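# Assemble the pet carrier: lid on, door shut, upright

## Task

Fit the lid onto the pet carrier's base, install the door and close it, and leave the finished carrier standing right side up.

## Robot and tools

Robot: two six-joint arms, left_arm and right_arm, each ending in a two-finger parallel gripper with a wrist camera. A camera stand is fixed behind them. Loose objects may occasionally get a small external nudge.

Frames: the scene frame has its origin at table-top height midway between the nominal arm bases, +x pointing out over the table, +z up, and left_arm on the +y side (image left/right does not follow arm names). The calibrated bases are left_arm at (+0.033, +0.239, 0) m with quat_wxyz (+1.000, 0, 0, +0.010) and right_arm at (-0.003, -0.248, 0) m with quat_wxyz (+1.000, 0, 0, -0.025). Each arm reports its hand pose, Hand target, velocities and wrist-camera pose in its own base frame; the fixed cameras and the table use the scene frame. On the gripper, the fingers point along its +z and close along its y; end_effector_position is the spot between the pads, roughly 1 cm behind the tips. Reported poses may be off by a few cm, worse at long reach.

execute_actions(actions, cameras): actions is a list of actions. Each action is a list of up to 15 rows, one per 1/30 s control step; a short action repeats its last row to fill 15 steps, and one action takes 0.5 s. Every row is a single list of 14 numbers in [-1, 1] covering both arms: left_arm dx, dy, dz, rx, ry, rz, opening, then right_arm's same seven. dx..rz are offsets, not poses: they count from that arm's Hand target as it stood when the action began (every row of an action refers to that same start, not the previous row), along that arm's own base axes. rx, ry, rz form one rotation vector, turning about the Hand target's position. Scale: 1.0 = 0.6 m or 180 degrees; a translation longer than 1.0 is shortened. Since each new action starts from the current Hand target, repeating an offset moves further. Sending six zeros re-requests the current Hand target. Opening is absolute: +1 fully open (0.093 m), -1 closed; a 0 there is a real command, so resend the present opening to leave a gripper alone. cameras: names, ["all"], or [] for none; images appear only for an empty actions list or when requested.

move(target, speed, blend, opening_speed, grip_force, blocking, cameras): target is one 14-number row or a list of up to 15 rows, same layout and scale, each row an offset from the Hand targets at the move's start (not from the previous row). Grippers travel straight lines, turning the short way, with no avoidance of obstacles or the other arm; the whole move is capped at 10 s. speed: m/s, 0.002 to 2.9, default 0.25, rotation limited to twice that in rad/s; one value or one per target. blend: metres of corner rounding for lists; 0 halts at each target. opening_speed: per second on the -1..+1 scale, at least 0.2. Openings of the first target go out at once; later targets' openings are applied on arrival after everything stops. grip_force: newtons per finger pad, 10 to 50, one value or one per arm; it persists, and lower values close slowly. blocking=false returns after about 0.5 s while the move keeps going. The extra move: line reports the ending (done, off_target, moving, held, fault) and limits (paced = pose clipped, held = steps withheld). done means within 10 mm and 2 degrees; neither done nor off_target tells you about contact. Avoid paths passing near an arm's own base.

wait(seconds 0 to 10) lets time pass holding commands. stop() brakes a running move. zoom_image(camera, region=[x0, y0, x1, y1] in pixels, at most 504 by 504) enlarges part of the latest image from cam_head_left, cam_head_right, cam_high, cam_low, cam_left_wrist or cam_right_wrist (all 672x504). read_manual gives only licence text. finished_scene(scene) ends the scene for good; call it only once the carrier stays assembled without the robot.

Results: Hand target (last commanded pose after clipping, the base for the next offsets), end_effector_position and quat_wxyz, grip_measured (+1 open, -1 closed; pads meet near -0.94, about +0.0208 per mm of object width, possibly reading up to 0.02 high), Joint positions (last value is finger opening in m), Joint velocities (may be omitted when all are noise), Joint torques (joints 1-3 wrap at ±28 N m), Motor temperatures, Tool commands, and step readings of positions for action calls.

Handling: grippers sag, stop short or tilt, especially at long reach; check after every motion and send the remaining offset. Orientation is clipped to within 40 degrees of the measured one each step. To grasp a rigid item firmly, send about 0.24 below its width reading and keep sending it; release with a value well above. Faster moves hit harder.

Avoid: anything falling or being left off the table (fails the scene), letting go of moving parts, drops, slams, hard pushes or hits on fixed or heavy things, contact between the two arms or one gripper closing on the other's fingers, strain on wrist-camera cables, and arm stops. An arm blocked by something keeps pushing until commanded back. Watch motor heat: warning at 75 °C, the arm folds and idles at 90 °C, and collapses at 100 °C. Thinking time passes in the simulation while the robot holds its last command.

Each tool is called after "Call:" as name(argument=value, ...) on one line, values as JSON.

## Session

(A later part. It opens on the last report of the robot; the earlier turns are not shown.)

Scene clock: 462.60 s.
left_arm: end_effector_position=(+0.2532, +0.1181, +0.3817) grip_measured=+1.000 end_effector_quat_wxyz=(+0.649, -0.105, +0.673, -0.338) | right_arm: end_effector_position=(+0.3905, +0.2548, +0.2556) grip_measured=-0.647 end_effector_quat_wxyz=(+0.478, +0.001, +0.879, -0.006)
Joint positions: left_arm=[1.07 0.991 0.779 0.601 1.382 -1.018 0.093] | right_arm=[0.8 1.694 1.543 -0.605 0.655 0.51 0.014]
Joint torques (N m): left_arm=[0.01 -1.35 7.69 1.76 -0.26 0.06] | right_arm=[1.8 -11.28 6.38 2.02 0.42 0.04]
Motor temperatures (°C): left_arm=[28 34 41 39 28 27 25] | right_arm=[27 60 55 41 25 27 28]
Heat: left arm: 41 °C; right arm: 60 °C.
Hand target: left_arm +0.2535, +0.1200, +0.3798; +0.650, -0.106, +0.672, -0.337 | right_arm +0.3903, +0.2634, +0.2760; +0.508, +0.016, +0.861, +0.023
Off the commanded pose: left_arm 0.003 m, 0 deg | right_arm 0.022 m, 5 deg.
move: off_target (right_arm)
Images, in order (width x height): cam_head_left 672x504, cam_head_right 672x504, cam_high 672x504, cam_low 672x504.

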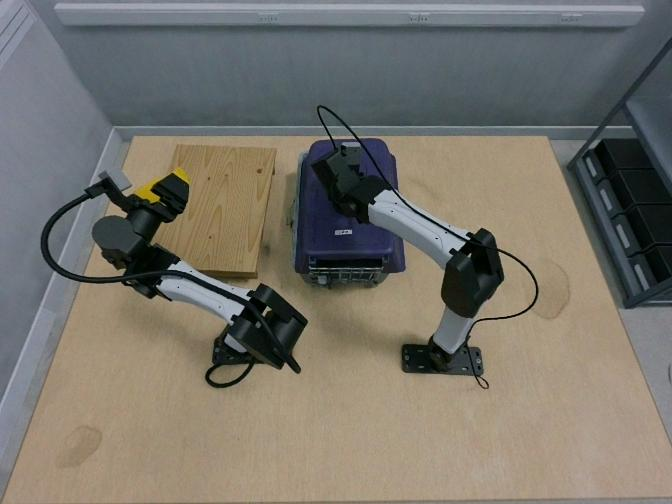

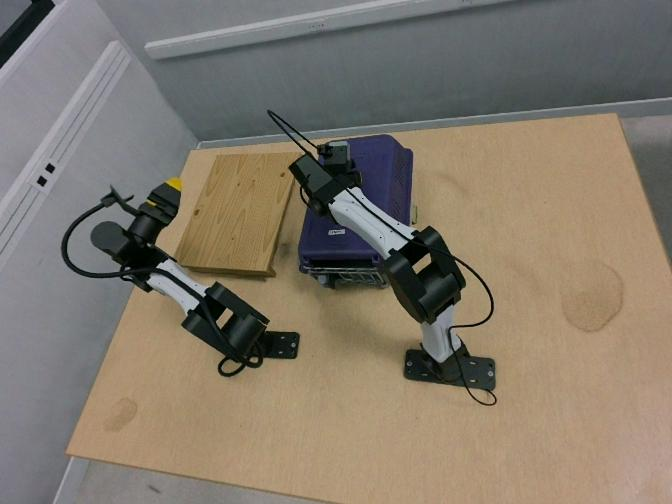

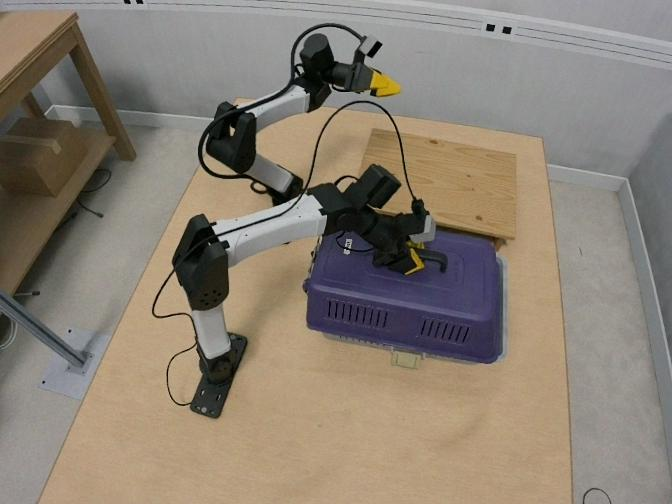

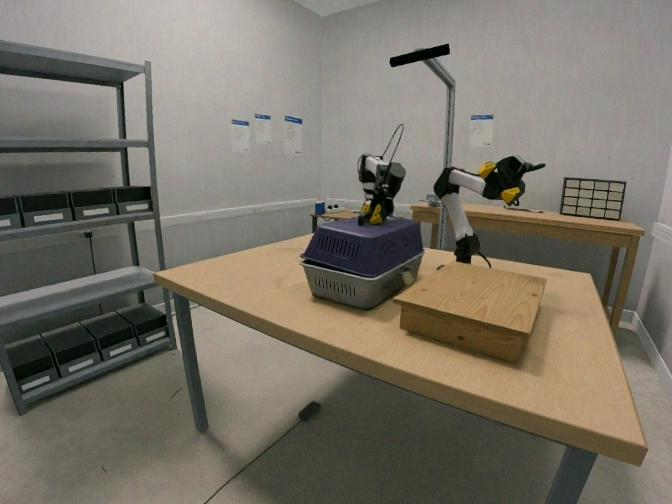

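Call:
zoom_image(camera="cam_high", region=[290, 265, 330, 315])

Call:
zoom_image(camera="cam_head_left", region=[295, 245, 345, 295])

Call:
zoom_image(camera="cam_head_left", region=[360, 245, 410, 295])

Call:
zoom_image(camera="cam_low", region=[380, 230, 440, 290])

Call:
zoom_image(camera="cam_head_right", region=[295, 245, 395, 295])

Scaled by 10.080 from the camera's 672x504 image, which has a finer 960x720 frame.

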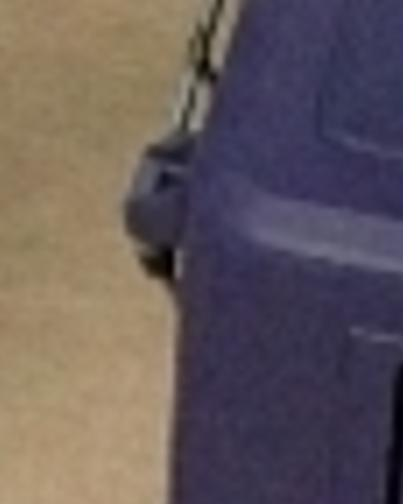

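Scaled by 10.080 from the camera's 672x504 image, which has a finer 960x720 frame.

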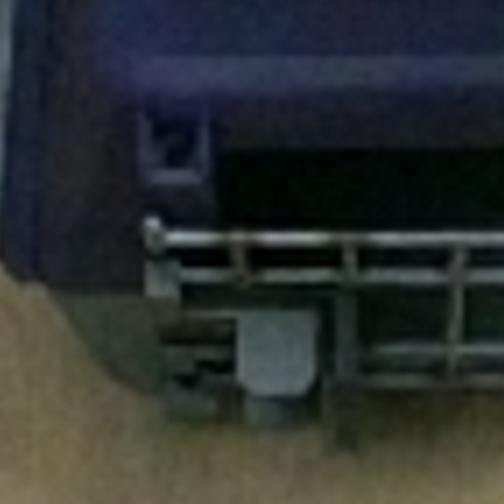

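Scaled by 10.080 from the camera's 672x504 image, which has a finer 960x720 frame.

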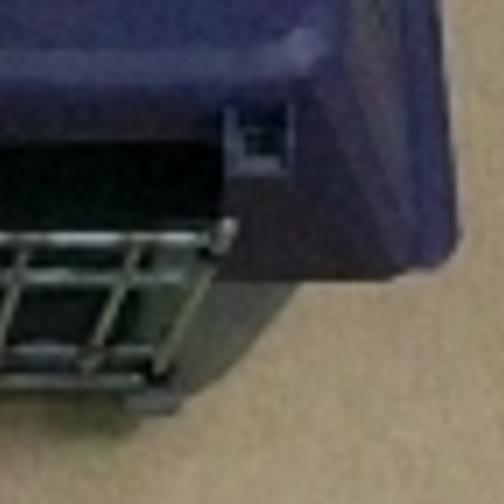

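Scaled by 8.400 from the camera's 672x504 image, which has a finer 960x720 frame.

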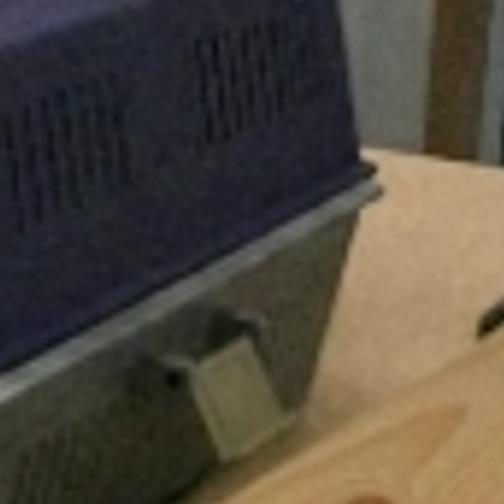

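Scaled by 5.040 from the camera's 672x504 image, which has a finer 960x720 frame.

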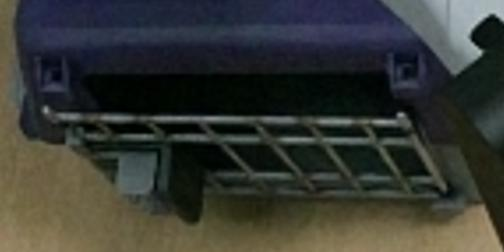

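Call:
move(target=[0,0,0,0,0,0,1,0.03,0.001,0.08,0,0,0,-0.9], speed=0.1)

Call:
move(target=[-0.256,-0.488,-0.15,0.378,0.153,-0.299,-1,0,0,0,0,0,0,-0.9], cameras=["all"])

Scene clock: 584.00 s.
left_arm: end_effector_position=(+0.2532, +0.1181, +0.3817) grip_measured=+1.000 end_effector_quat_wxyz=(+0.649, -0.105, +0.673, -0.338) | right_arm: end_effector_position=(+0.3999, +0.2640, +0.2959) grip_measured=-0.647 end_effector_quat_wxyz=(+0.477, -0.001, +0.879, +0.004)
Joint positions: left_arm=[1.07 0.991 0.779 0.601 1.382 -1.018 0.093] | right_arm=[0.793 1.762 1.783 -0.762 0.632 0.503 0.014]
Joint torques (N m): left_arm=[0.02 -1.35 7.71 1.76 -0.26 0.06] | right_arm=[-0.44 -10.5 9.83 1.81 0.39 -0.2]
Motor temperatures (°C): left_arm=[28 33 41 38 28 27 25] | right_arm=[27 54 50 40 25 27 28]
Heat: left arm: 41 °C; right arm: 54 °C.
Hand target: left_arm +0.2535, +0.1200, +0.3798; +0.650, -0.106, +0.672, -0.337 | right_arm +0.4083, +0.2639, +0.3238; +0.508, +0.016, +0.861, +0.023
Off the commanded pose: left_arm 0.003 m, 0 deg | right_arm 0.029 m, 5 deg.
move: off_target (right_arm)

Scene clock: 588.23 s.
left_arm: end_effector_position=(+0.1024, -0.1709, +0.2779) grip_measured=-0.981 end_effector_quat_wxyz=(+0.382, +0.402, +0.583, -0.594) | right_arm: end_effector_position=(+0.3999, +0.2639, +0.2959) grip_measured=-0.647 end_effector_quat_wxyz=(+0.477, -0.001, +0.879, +0.004)
Joint positions: left_arm=[-0.024 0.483 0.319 0.481 1.581 -0.712 0] | right_arm=[0.793 1.762 1.783 -0.762 0.632 0.503 0.014]
Joint torques (N m): left_arm=[-1.22 2.13 11.9 1.71 -0.13 0.03] | right_arm=[-0.44 -10.52 9.8 1.83 0.39 -0.19]
Heat: left arm: 41 °C; right arm: 54 °C.
Hand target: left_arm +0.0999, -0.1728, +0.2898; +0.297, +0.469, +0.767, -0.320 | right_arm +0.4083, +0.2640, +0.3238; +0.508, +0.017, +0.861, +0.023
Off the commanded pose: left_arm 0.012 m, 65 deg; orientation clipped | right_arm 0.029 m, 5 deg.
joint sent to its limit (left arm) — joint 5 (wrist yaw), upper limit. The joint targets are off in orientation, not in position.
move: off_target (left_arm, right_arm); limits=paced

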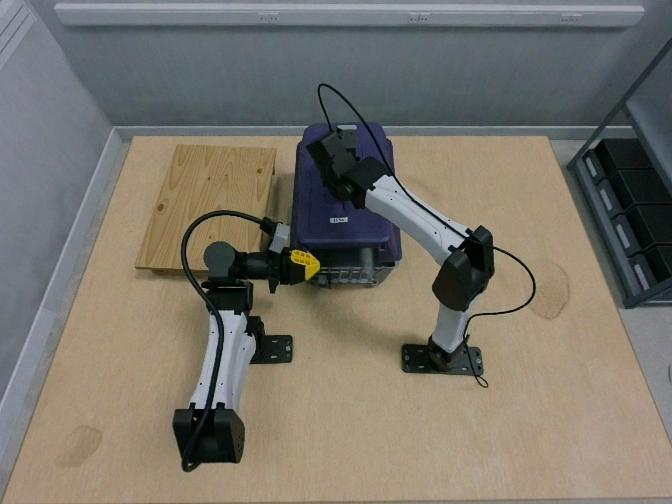

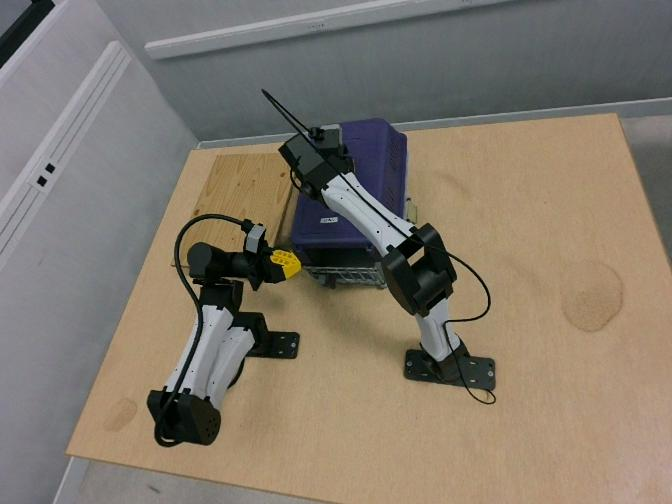

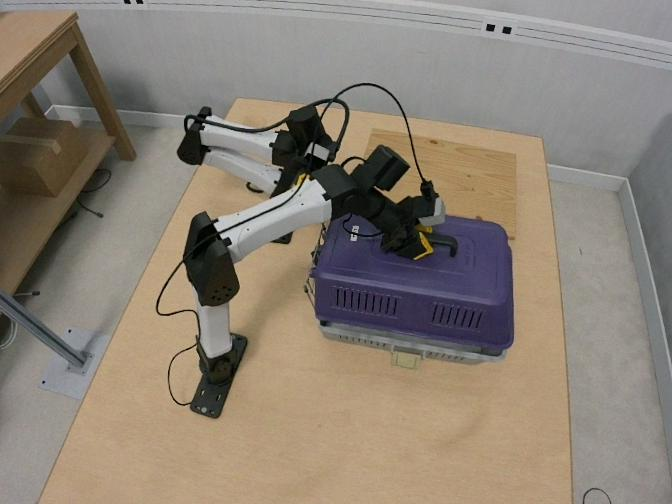

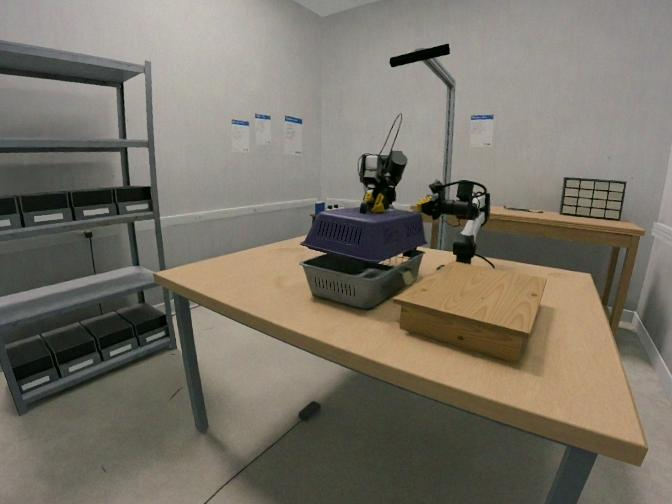

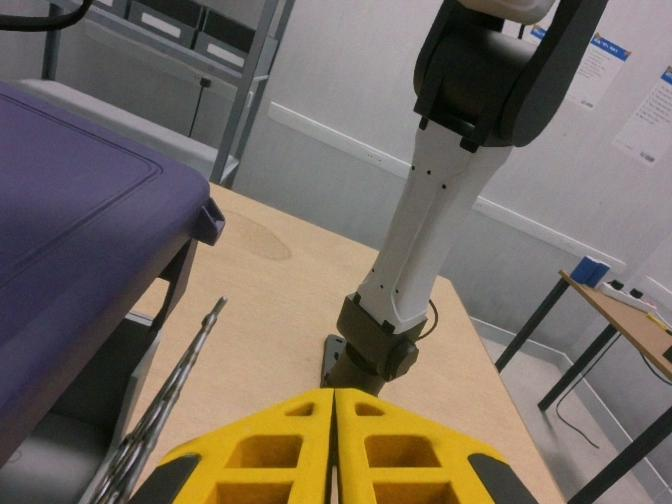

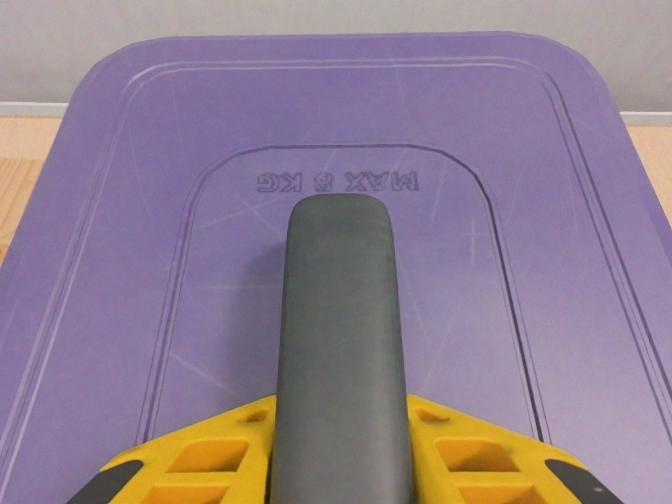

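Call:
move(target=[-0.008,0.055,-0.2,-0.202,-0.105,-0.09,-1,0,0,0,0,0,0,-0.9], speed=0.15, cameras=["cam_left_wrist","cam_head_left","cam_high"])

Call:
zoom_image(camera="cam_head_left", region=[200, 200, 420, 310])

Scene clock: 658.13 s.
left_arm: end_effector_position=(+0.1030, -0.1560, +0.1724) grip_measured=-0.981 end_effector_quat_wxyz=(+0.526, +0.462, +0.534, -0.473) | right_arm: end_effector_position=(+0.3999, +0.2639, +0.2959) grip_measured=-0.647 end_effector_quat_wxyz=(+0.477, -0.001, +0.879, +0.004)
Joint positions: left_arm=[0.135 0.145 0.02 0.008 1.581 0.097 0] | right_arm=[0.793 1.762 1.783 -0.762 0.632 0.503 0.014]
Joint torques (N m): left_arm=[0.72 1.33 8.09 1.63 0.17 0.22] | right_arm=[-0.43 -10.51 9.81 1.83 0.39 -0.19]
Motor temperatures (°C): left_arm=[28 32 45 39 28 27 25] | right_arm=[27 53 63 38 25 27 28]
Heat: left arm: 45 °C; right arm: 63 °C.
Hand target: left_arm +0.0950, -0.1398, +0.1698; +0.500, +0.501, +0.500, -0.500 | right_arm +0.4083, +0.2640, +0.3238; +0.508, +0.017, +0.861, +0.023
Off the commanded pose: left_arm 0.018 m, 7 deg | right_arm 0.029 m, 5 deg.
joint sent to its limit (left arm) — joint 5 (wrist yaw), upper limit. The joint targets are off in position and orientation.
move: off_target (left_arm, right_arm)
Images, in order (width x height): cam_head_left 672x504, cam_high 672x504, cam_left_wrist 672x504.

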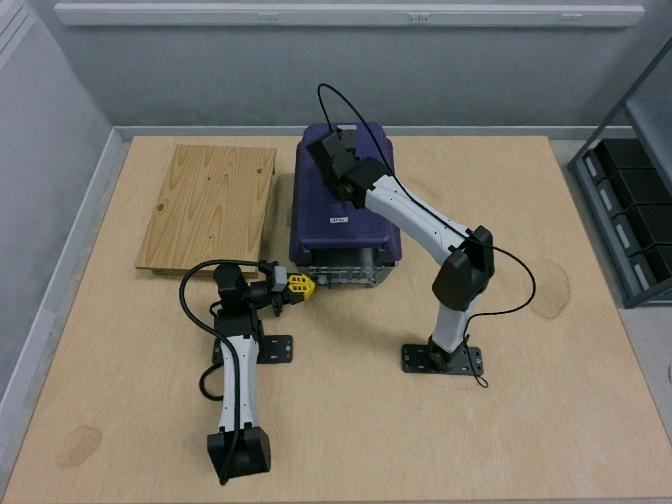

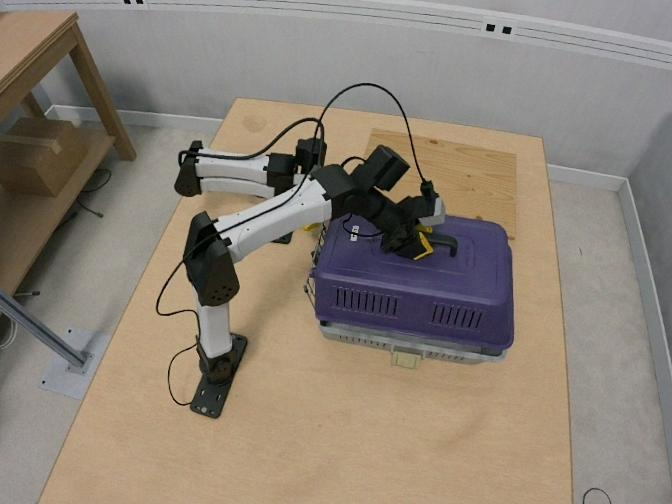

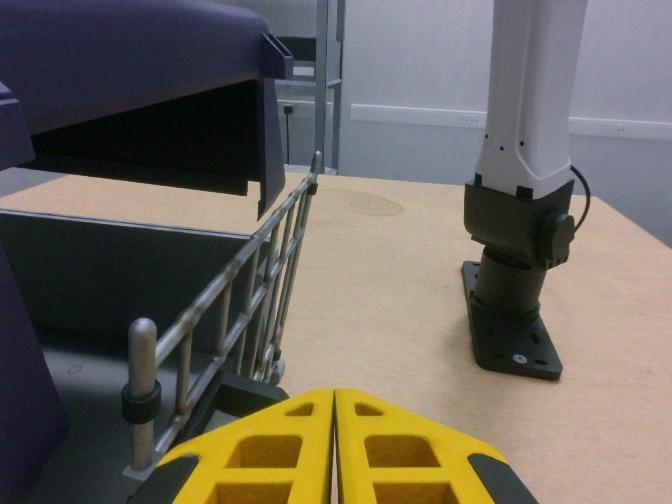

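Scaled by 2.291 from the camera's 672x504 image, which has a finer 960x720 frame.

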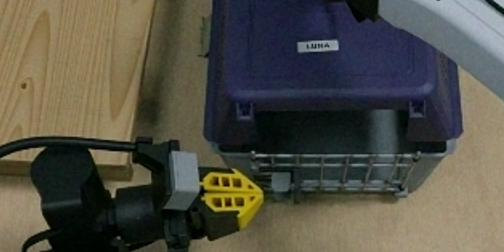

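Call:
move(target=[0.06,-0.06,-0.02,0,0,0,-1,0.013,0,0,0,0,0,-0.9], speed=0.06, cameras=["cam_left_wrist","cam_head_left"])

Scene clock: 697.13 s.
left_arm: end_effector_position=(+0.1253, -0.1735, +0.1501) grip_measured=-0.981 end_effector_quat_wxyz=(+0.483, +0.495, +0.511, -0.511) | right_arm: end_effector_position=(+0.4060, +0.2628, +0.2945) grip_measured=-0.647 end_effector_quat_wxyz=(+0.475, -0.002, +0.880, +0.003)
Joint positions: left_arm=[-0.04 0.823 0.068 0.329 1.54 0.382 0] | right_arm=[0.779 1.778 1.799 -0.762 0.621 0.493 0.014]
Joint torques (N m): left_arm=[-1.18 0.36 10.26 1.94 0.17 0.04] | right_arm=[-0.49 -10.32 10.33 1.87 0.39 -0.2]
Motor temperatures (°C): left_arm=[28 32 45 39 28 27 25] | right_arm=[27 53 64 38 25 27 28]
Heat: left arm: 45 °C; right arm: 64 °C.
Hand target: left_arm +0.1311, -0.1758, +0.1578; +0.500, +0.501, +0.500, -0.500 | right_arm +0.4162, +0.2640, +0.3239; +0.508, +0.017, +0.861, +0.023
Off the commanded pose: left_arm 0.010 m, 3 deg | right_arm 0.031 m, 5 deg.
move: off_target (left_arm, right_arm)
Images, in order (width x height): cam_head_left 672x504, cam_left_wrist 672x504.

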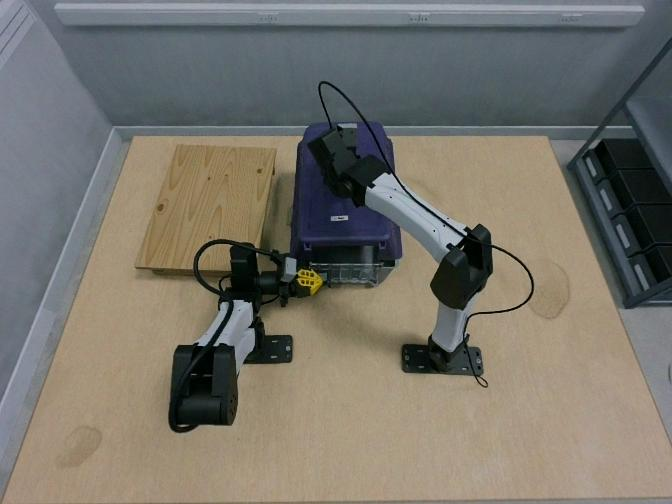

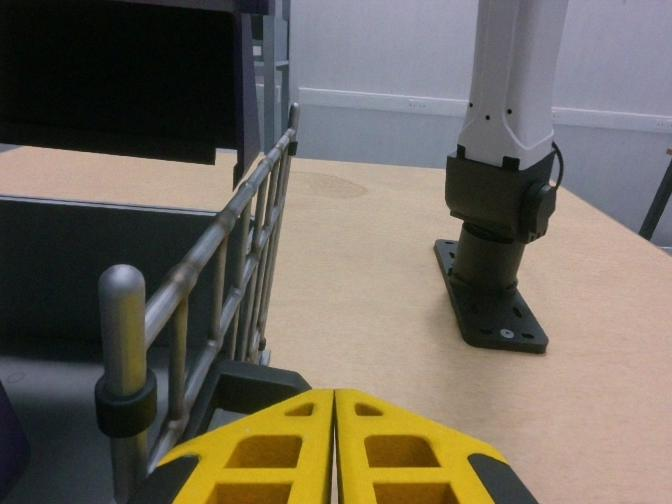

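Call:
move(target=[0,-0.005,0.042,0,0,0,-1,0,0,0,0,0,0,-0.9], speed=0.08)

Call:
move(target=[0.025,0,0,0,0,0,-1,0,0,0,0,0,0,-0.9], speed=0.05, cameras=["cam_left_wrist","cam_head_left"])

Scene clock: 709.83 s.
left_arm: end_effector_position=(+0.1284, -0.1771, +0.1794) grip_measured=-0.981 end_effector_quat_wxyz=(+0.489, +0.499, +0.507, -0.505) | right_arm: end_effector_position=(+0.4060, +0.2628, +0.2945) grip_measured=-0.647 end_effector_quat_wxyz=(+0.475, -0.002, +0.880, +0.003)
Joint positions: left_arm=[-0.067 0.731 0.11 0.423 1.511 0.173 0] | right_arm=[0.779 1.778 1.799 -0.762 0.621 0.493 0.014]
Joint torques (N m): left_arm=[-1.2 0.68 8.99 2.03 0.01 0.04] | right_arm=[-0.5 -10.32 10.33 1.87 0.39 -0.21]
Motor temperatures (°C): left_arm=[28 31 45 38 28 27 25] | right_arm=[27 54 65 38 25 27 28]
Heat: left arm: 45 °C; right arm: 65 °C.
Hand target: left_arm +0.1310, -0.1788, +0.1830; +0.500, +0.501, +0.500, -0.500 | right_arm +0.4162, +0.2640, +0.3239; +0.508, +0.017, +0.861, +0.023
Off the commanded pose: left_arm 0.005 m, 2 deg | right_arm 0.031 m, 5 deg.
move: off_target (right_arm)

Scene clock: 711.43 s.
left_arm: end_effector_position=(+0.1407, -0.1780, +0.1743) grip_measured=-0.981 end_effector_quat_wxyz=(+0.484, +0.495, +0.512, -0.509) | right_arm: end_effector_position=(+0.4060, +0.2628, +0.2945) grip_measured=-0.647 end_effector_quat_wxyz=(+0.475, -0.002, +0.880, +0.003)
Joint positions: left_arm=[-0.067 0.873 0.121 0.537 1.511 0.172 0] | right_arm=[0.779 1.778 1.799 -0.762 0.621 0.493 0.014]
Joint torques (N m): left_arm=[-0.39 0.02 10.24 2.02 0.11 0.05] | right_arm=[-0.47 -10.32 10.33 1.87 0.38 -0.21]
Motor temperatures (°C): left_arm=[28 31 45 39 28 27 25] | right_arm=[27 54 65 38 25 27 28]
Heat: left arm: 45 °C; right arm: 65 °C.
Hand target: left_arm +0.1460, -0.1788, +0.1830; +0.500, +0.501, +0.500, -0.500 | right_arm +0.4162, +0.2640, +0.3239; +0.508, +0.017, +0.861, +0.023
Off the commanded pose: left_arm 0.010 m, 3 deg | right_arm 0.031 m, 5 deg.
move: off_target (left_arm, right_arm)
Images, in order (width x height): cam_head_left 672x504, cam_left_wrist 672x504.

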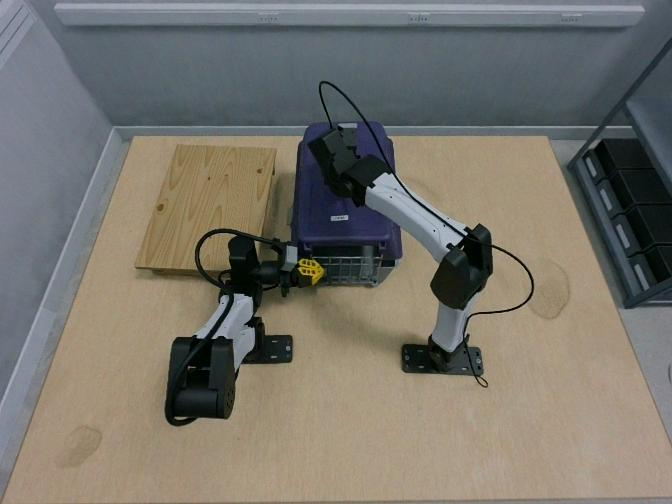

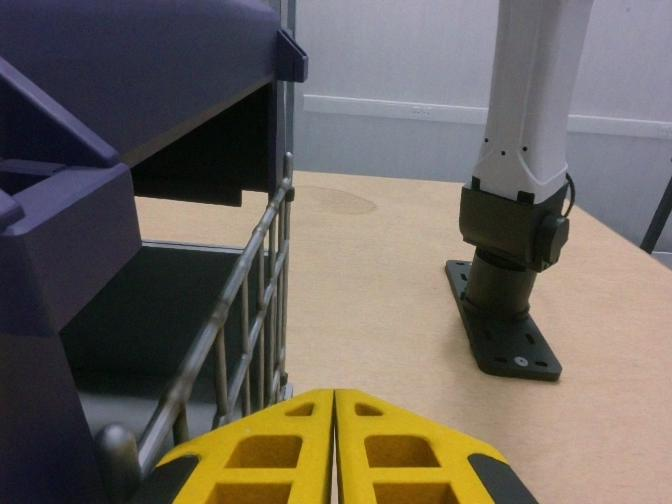

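Call:
zoom_image(camera="cam_head_left", region=[285, 215, 415, 295])

Call:
zoom_image(camera="cam_left_wrist", region=[0, 0, 330, 504])

Scaled by 3.877 from the camera's 672x504 image, which has a finer 960x720 frame.

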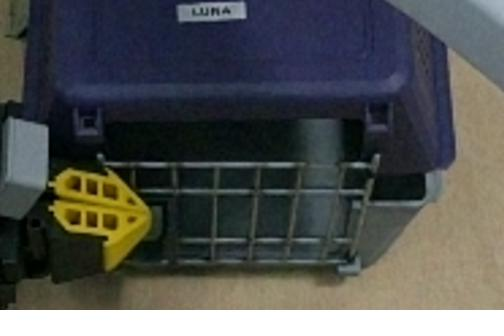

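Scaled by 1.000.

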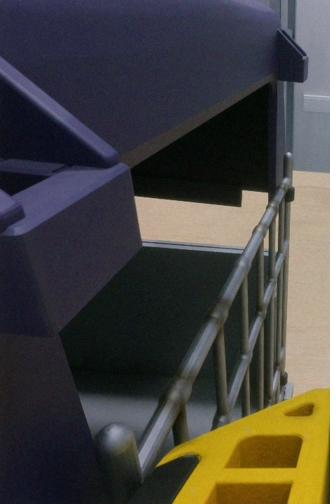

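Call:
move(target=[0,0,0,0,0,0,-1,0,-0.007,-0.045,0,0,0,-0.9], speed=0.06, cameras=["cam_left_wrist","cam_head_left","cam_low"])

Call:
zoom_image(camera="cam_head_left", region=[285, 215, 415, 295])

Call:
zoom_image(camera="cam_low", region=[280, 190, 450, 320])

Scene clock: 753.43 s.
left_arm: end_effector_position=(+0.1407, -0.1780, +0.1743) grip_measured=-0.981 end_effector_quat_wxyz=(+0.484, +0.495, +0.512, -0.509) | right_arm: end_effector_position=(+0.4109, +0.2625, +0.2620) grip_measured=-0.647 end_effector_quat_wxyz=(+0.468, -0.005, +0.884, -0.003)
Joint positions: left_arm=[-0.067 0.873 0.121 0.537 1.511 0.172 0] | right_arm=[0.769 1.778 1.679 -0.658 0.613 0.485 0.014]
Joint torques (N m): left_arm=[-0.27 -0.39 10.43 1.86 0.12 0.13] | right_arm=[-0.34 -13.72 7.41 2 0.4 -0.17]
Motor temperatures (°C): left_arm=[28 31 48 39 28 27 25] | right_arm=[27 56 66 38 25 27 28]
Heat: left arm: 48 °C; right arm: 66 °C.
Hand target: left_arm +0.1456, -0.1784, +0.1830; +0.497, +0.504, +0.502, -0.498 (not the last commanded pose) | right_arm +0.4161, +0.2598, +0.2968; +0.508, +0.016, +0.861, +0.023
Off the commanded pose: left_arm 0.010 m, 3 deg | right_arm 0.035 m, 7 deg.
move: off_target (left_arm, right_arm)
Images, in order (width x height): cam_head_left 672x504, cam_low 672x504, cam_left_wrist 672x504.

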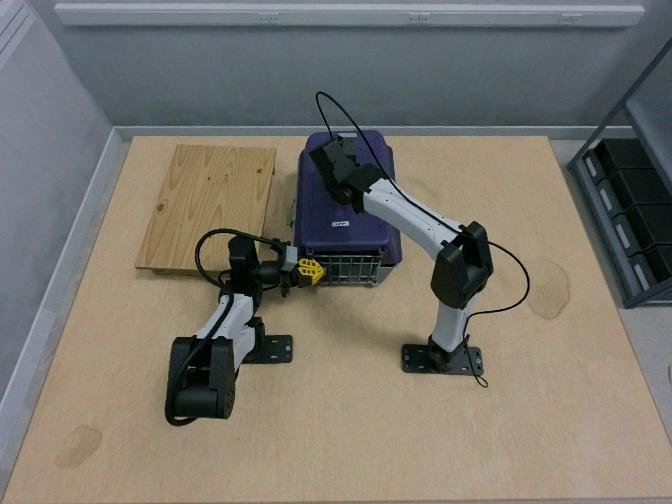

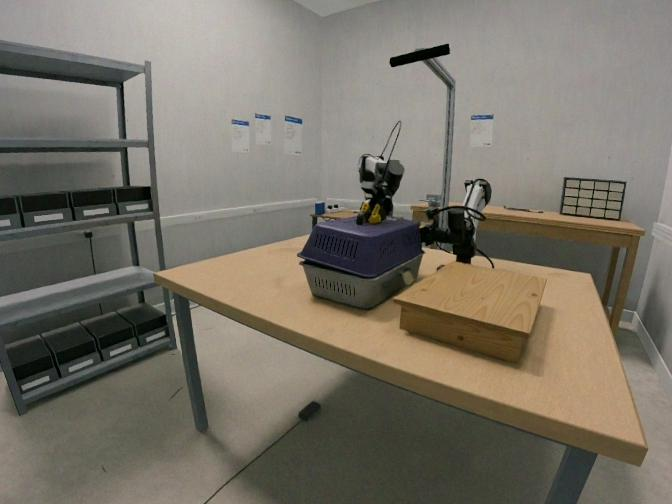

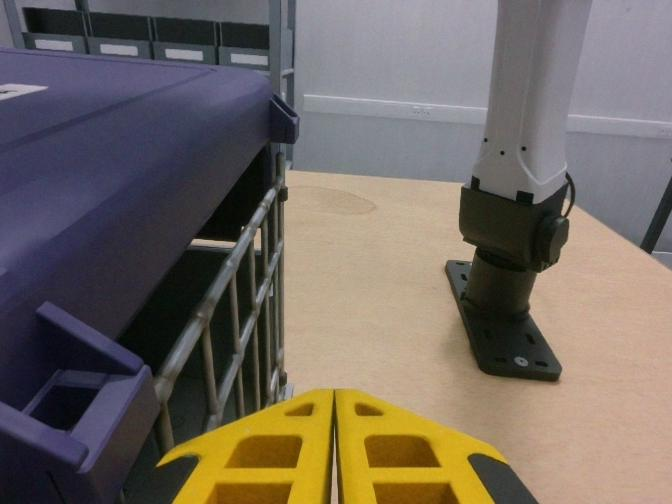

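Scaled by 3.877 from the camera's 672x504 image, which has a finer 960x720 frame.

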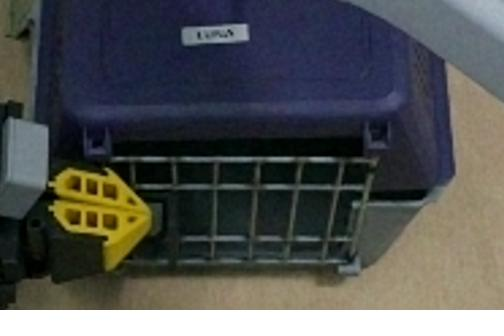

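Scaled by 2.965 from the camera's 672x504 image, which has a finer 960x720 frame.

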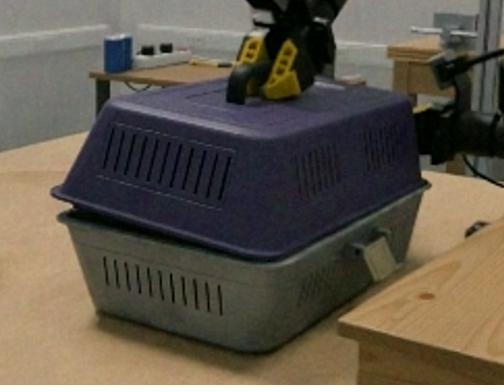

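Call:
move(target=[0,0,0,0,0,0,-1,0.002,0,-0.03,0,0,0,-0.9], speed=0.05, cameras=["cam_left_wrist","cam_head_left","cam_low"])

Call:
zoom_image(camera="cam_head_left", region=[285, 215, 415, 295])

Call:
zoom_image(camera="cam_low", region=[280, 190, 450, 320])

Scene clock: 774.00 s.
left_arm: end_effector_position=(+0.1407, -0.1780, +0.1743) grip_measured=-0.981 end_effector_quat_wxyz=(+0.484, +0.495, +0.512, -0.509) | right_arm: end_effector_position=(+0.4110, +0.2610, +0.2575) grip_measured=-0.647 end_effector_quat_wxyz=(+0.478, +0.001, +0.878, +0.006)
Joint positions: left_arm=[-0.067 0.873 0.121 0.537 1.511 0.172 0] | right_arm=[0.766 1.753 1.612 -0.585 0.614 0.485 0.014]
Joint torques (N m): left_arm=[-0.27 -0.39 10.44 1.86 0.12 0.13] | right_arm=[-0.36 -11.82 6.6 2.04 0.37 -0.19]
Motor temperatures (°C): left_arm=[28 31 49 39 28 27 25] | right_arm=[27 61 61 40 25 27 28]
Heat: left arm: 49 °C; right arm: 61 °C.
Hand target: left_arm +0.1456, -0.1784, +0.1830; +0.497, +0.504, +0.502, -0.498 | right_arm +0.4173, +0.2597, +0.2789; +0.508, +0.016, +0.861, +0.023
Off the commanded pose: left_arm 0.010 m, 2 deg | right_arm 0.022 m, 5 deg.
move: off_target (right_arm)
Images, in order (width x height): cam_head_left 672x504, cam_low 672x504, cam_left_wrist 672x504.

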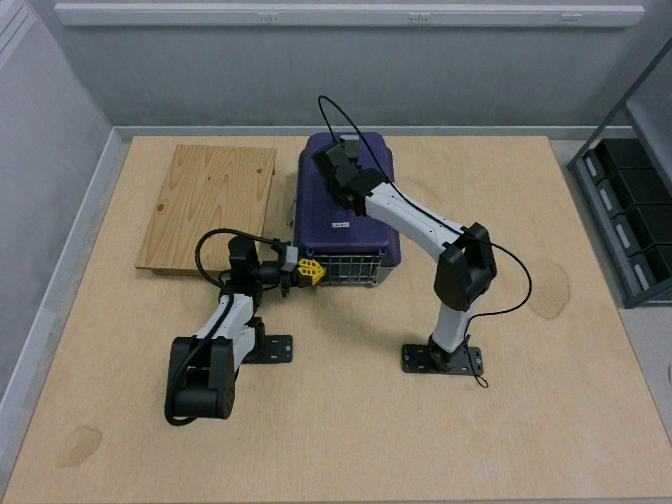

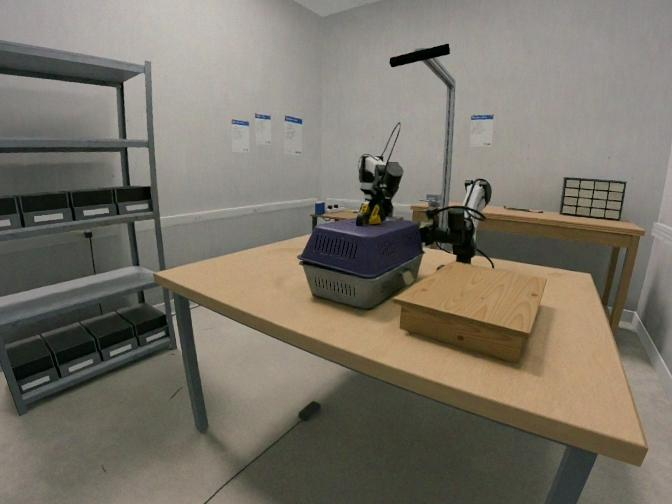

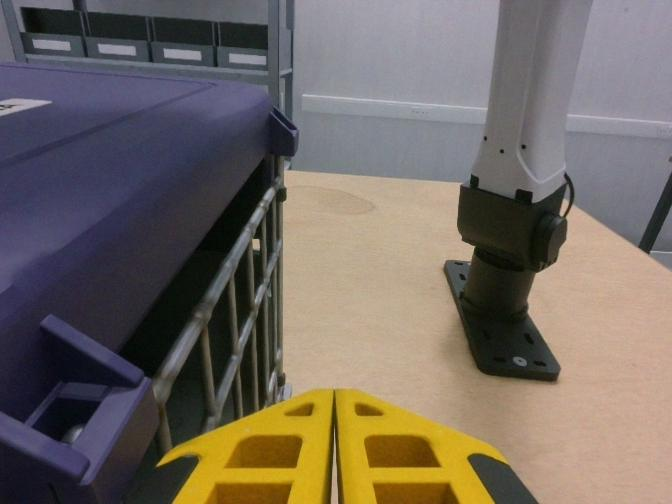

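Scaled by 3.877 from the camera's 672x504 image, which has a finer 960x720 frame.

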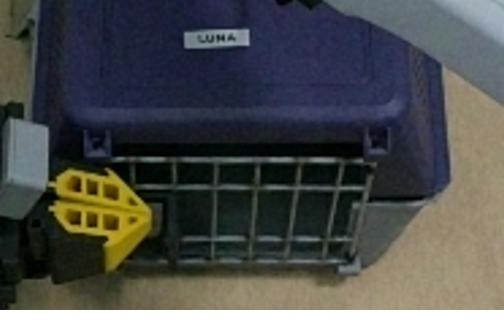

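Scaled by 2.965 from the camera's 672x504 image, which has a finer 960x720 frame.

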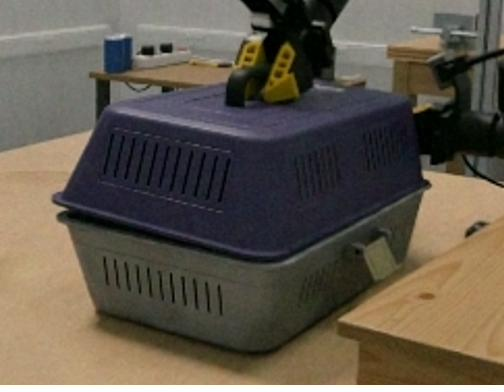

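Call:
zoom_image(camera="cam_left_wrist", region=[200, 80, 350, 220])

Call:
zoom_image(camera="cam_left_wrist", region=[0, 300, 200, 504])

Call:
zoom_image(camera="cam_low", region=[290, 230, 430, 310])

Call:
zoom_image(camera="cam_head_left", region=[360, 230, 410, 290])

Scaled by 3.360 from the camera's 672x504 image, which has a finer 960x720 frame.

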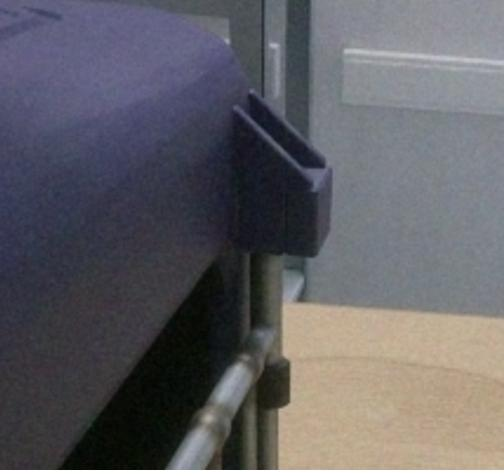

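Scaled by 2.471 from the camera's 672x504 image, which has a finer 960x720 frame.

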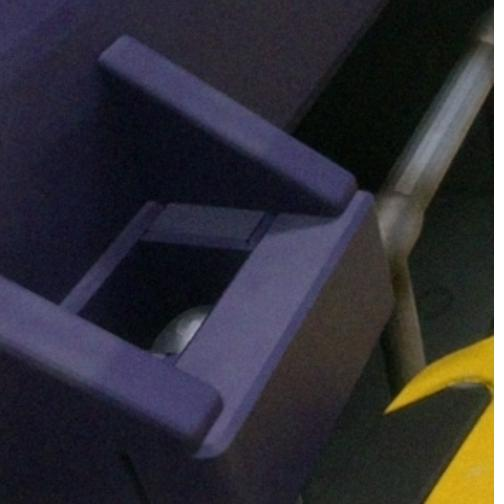

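Scaled by 3.600 from the camera's 672x504 image, which has a finer 960x720 frame.

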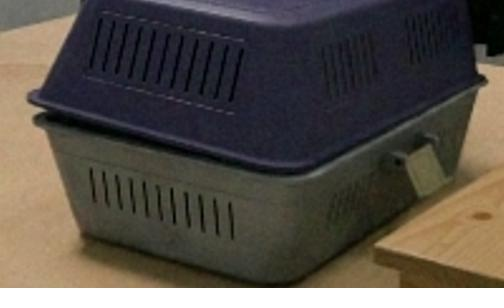

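Scaled by 8.400 from the camera's 672x504 image, which has a finer 960x720 frame.

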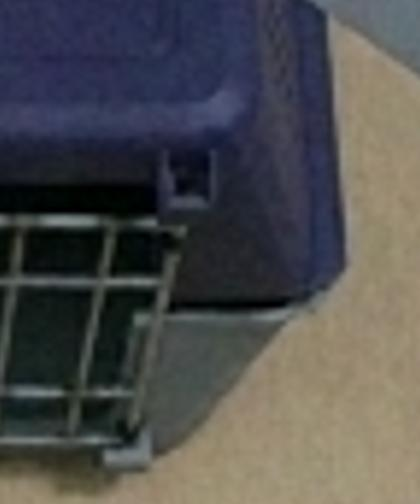

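Call:
move(target=[0,0,0,0,0,0,-1,0.002,0,-0.025,0.01,0,0.005,-0.9], speed=0.05, cameras=["cam_left_wrist","cam_head_left","cam_low"])

Call:
zoom_image(camera="cam_left_wrist", region=[200, 80, 350, 220])

Call:
zoom_image(camera="cam_left_wrist", region=[0, 300, 200, 504])

Call:
zoom_image(camera="cam_low", region=[290, 230, 430, 310])

Call:
zoom_image(camera="cam_head_left", region=[285, 215, 415, 295])

Scene clock: 810.20 s.
left_arm: end_effector_position=(+0.1407, -0.1780, +0.1743) grip_measured=-0.981 end_effector_quat_wxyz=(+0.484, +0.495, +0.512, -0.509) | right_arm: end_effector_position=(+0.4127, +0.2590, +0.2521) grip_measured=-0.648 end_effector_quat_wxyz=(+0.487, +0.009, +0.873, +0.024)
Joint positions: left_arm=[-0.067 0.873 0.121 0.537 1.511 0.172 0] | right_arm=[0.755 1.725 1.536 -0.496 0.593 0.487 0.014]
Joint torques (N m): left_arm=[-0.28 -0.39 10.44 1.86 0.13 0.13] | right_arm=[-0.44 -10.61 6.01 2.08 0.21 -0.19]
Motor temperatures (°C): left_arm=[28 30 49 39 28 27 25] | right_arm=[27 65 56 39 24 27 28]
Heat: left arm: 49 °C; right arm: 65 °C.
Hand target: left_arm +0.1456, -0.1784, +0.1830; +0.497, +0.504, +0.502, -0.498 | right_arm +0.4186, +0.2597, +0.2638; +0.507, +0.018, +0.861, +0.041
Off the commanded pose: left_arm 0.010 m, 2 deg | right_arm 0.013 m, 3 deg.
move: off_target (right_arm)
Images, in order (width x height): cam_head_left 672x504, cam_low 672x504, cam_left_wrist 672x504.

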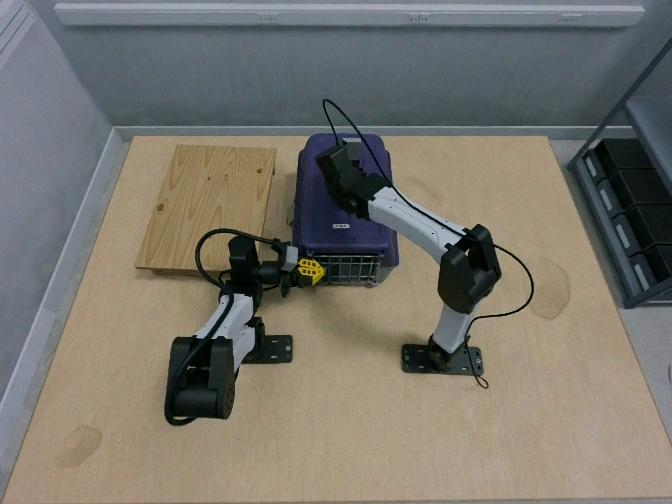

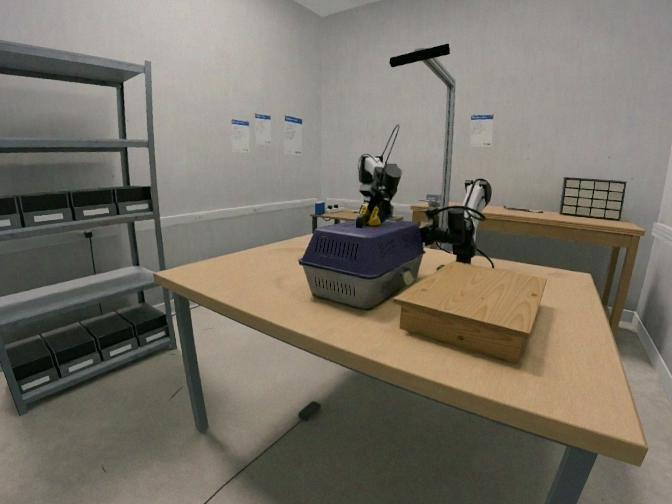

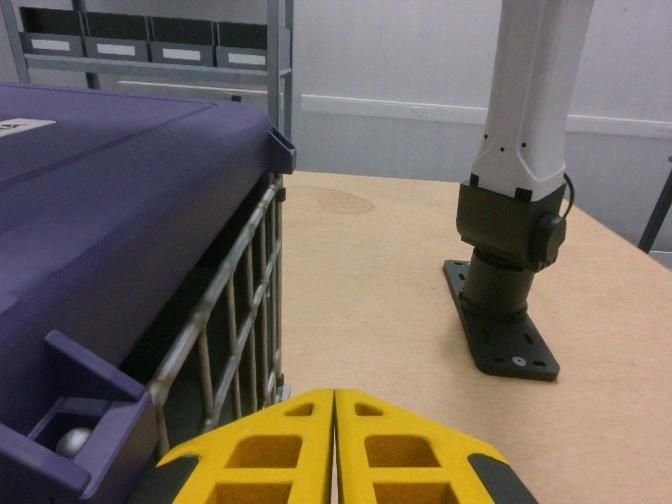

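Scaled by 3.360 from the camera's 672x504 image, which has a finer 960x720 frame.

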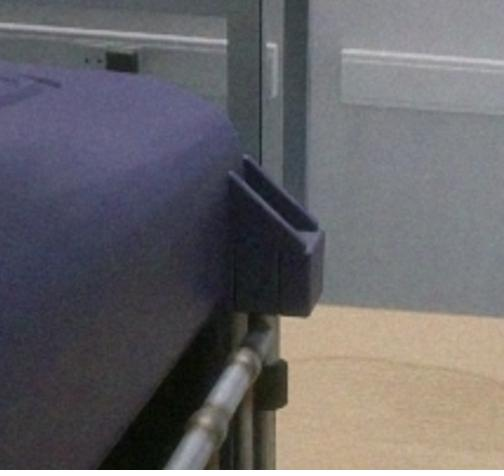

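Scaled by 2.471 from the camera's 672x504 image, which has a finer 960x720 frame.

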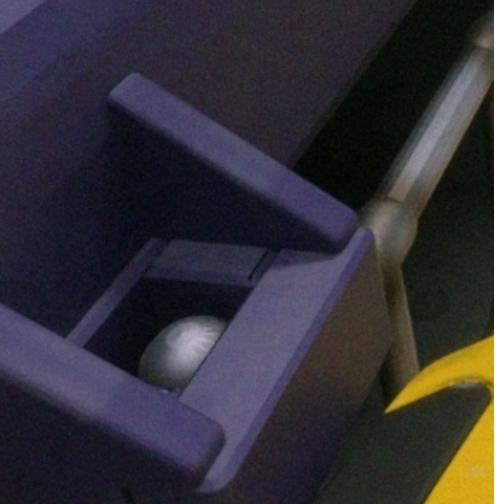

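Scaled by 3.600 from the camera's 672x504 image, which has a finer 960x720 frame.

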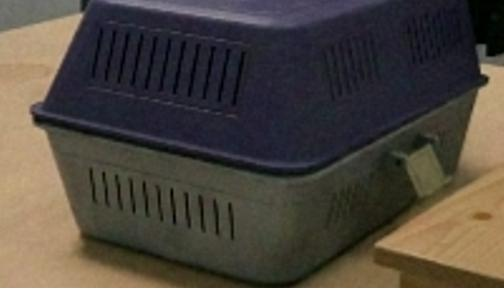

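Scaled by 3.877 from the camera's 672x504 image, which has a finer 960x720 frame.

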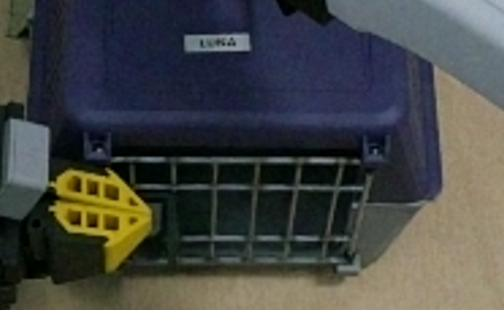

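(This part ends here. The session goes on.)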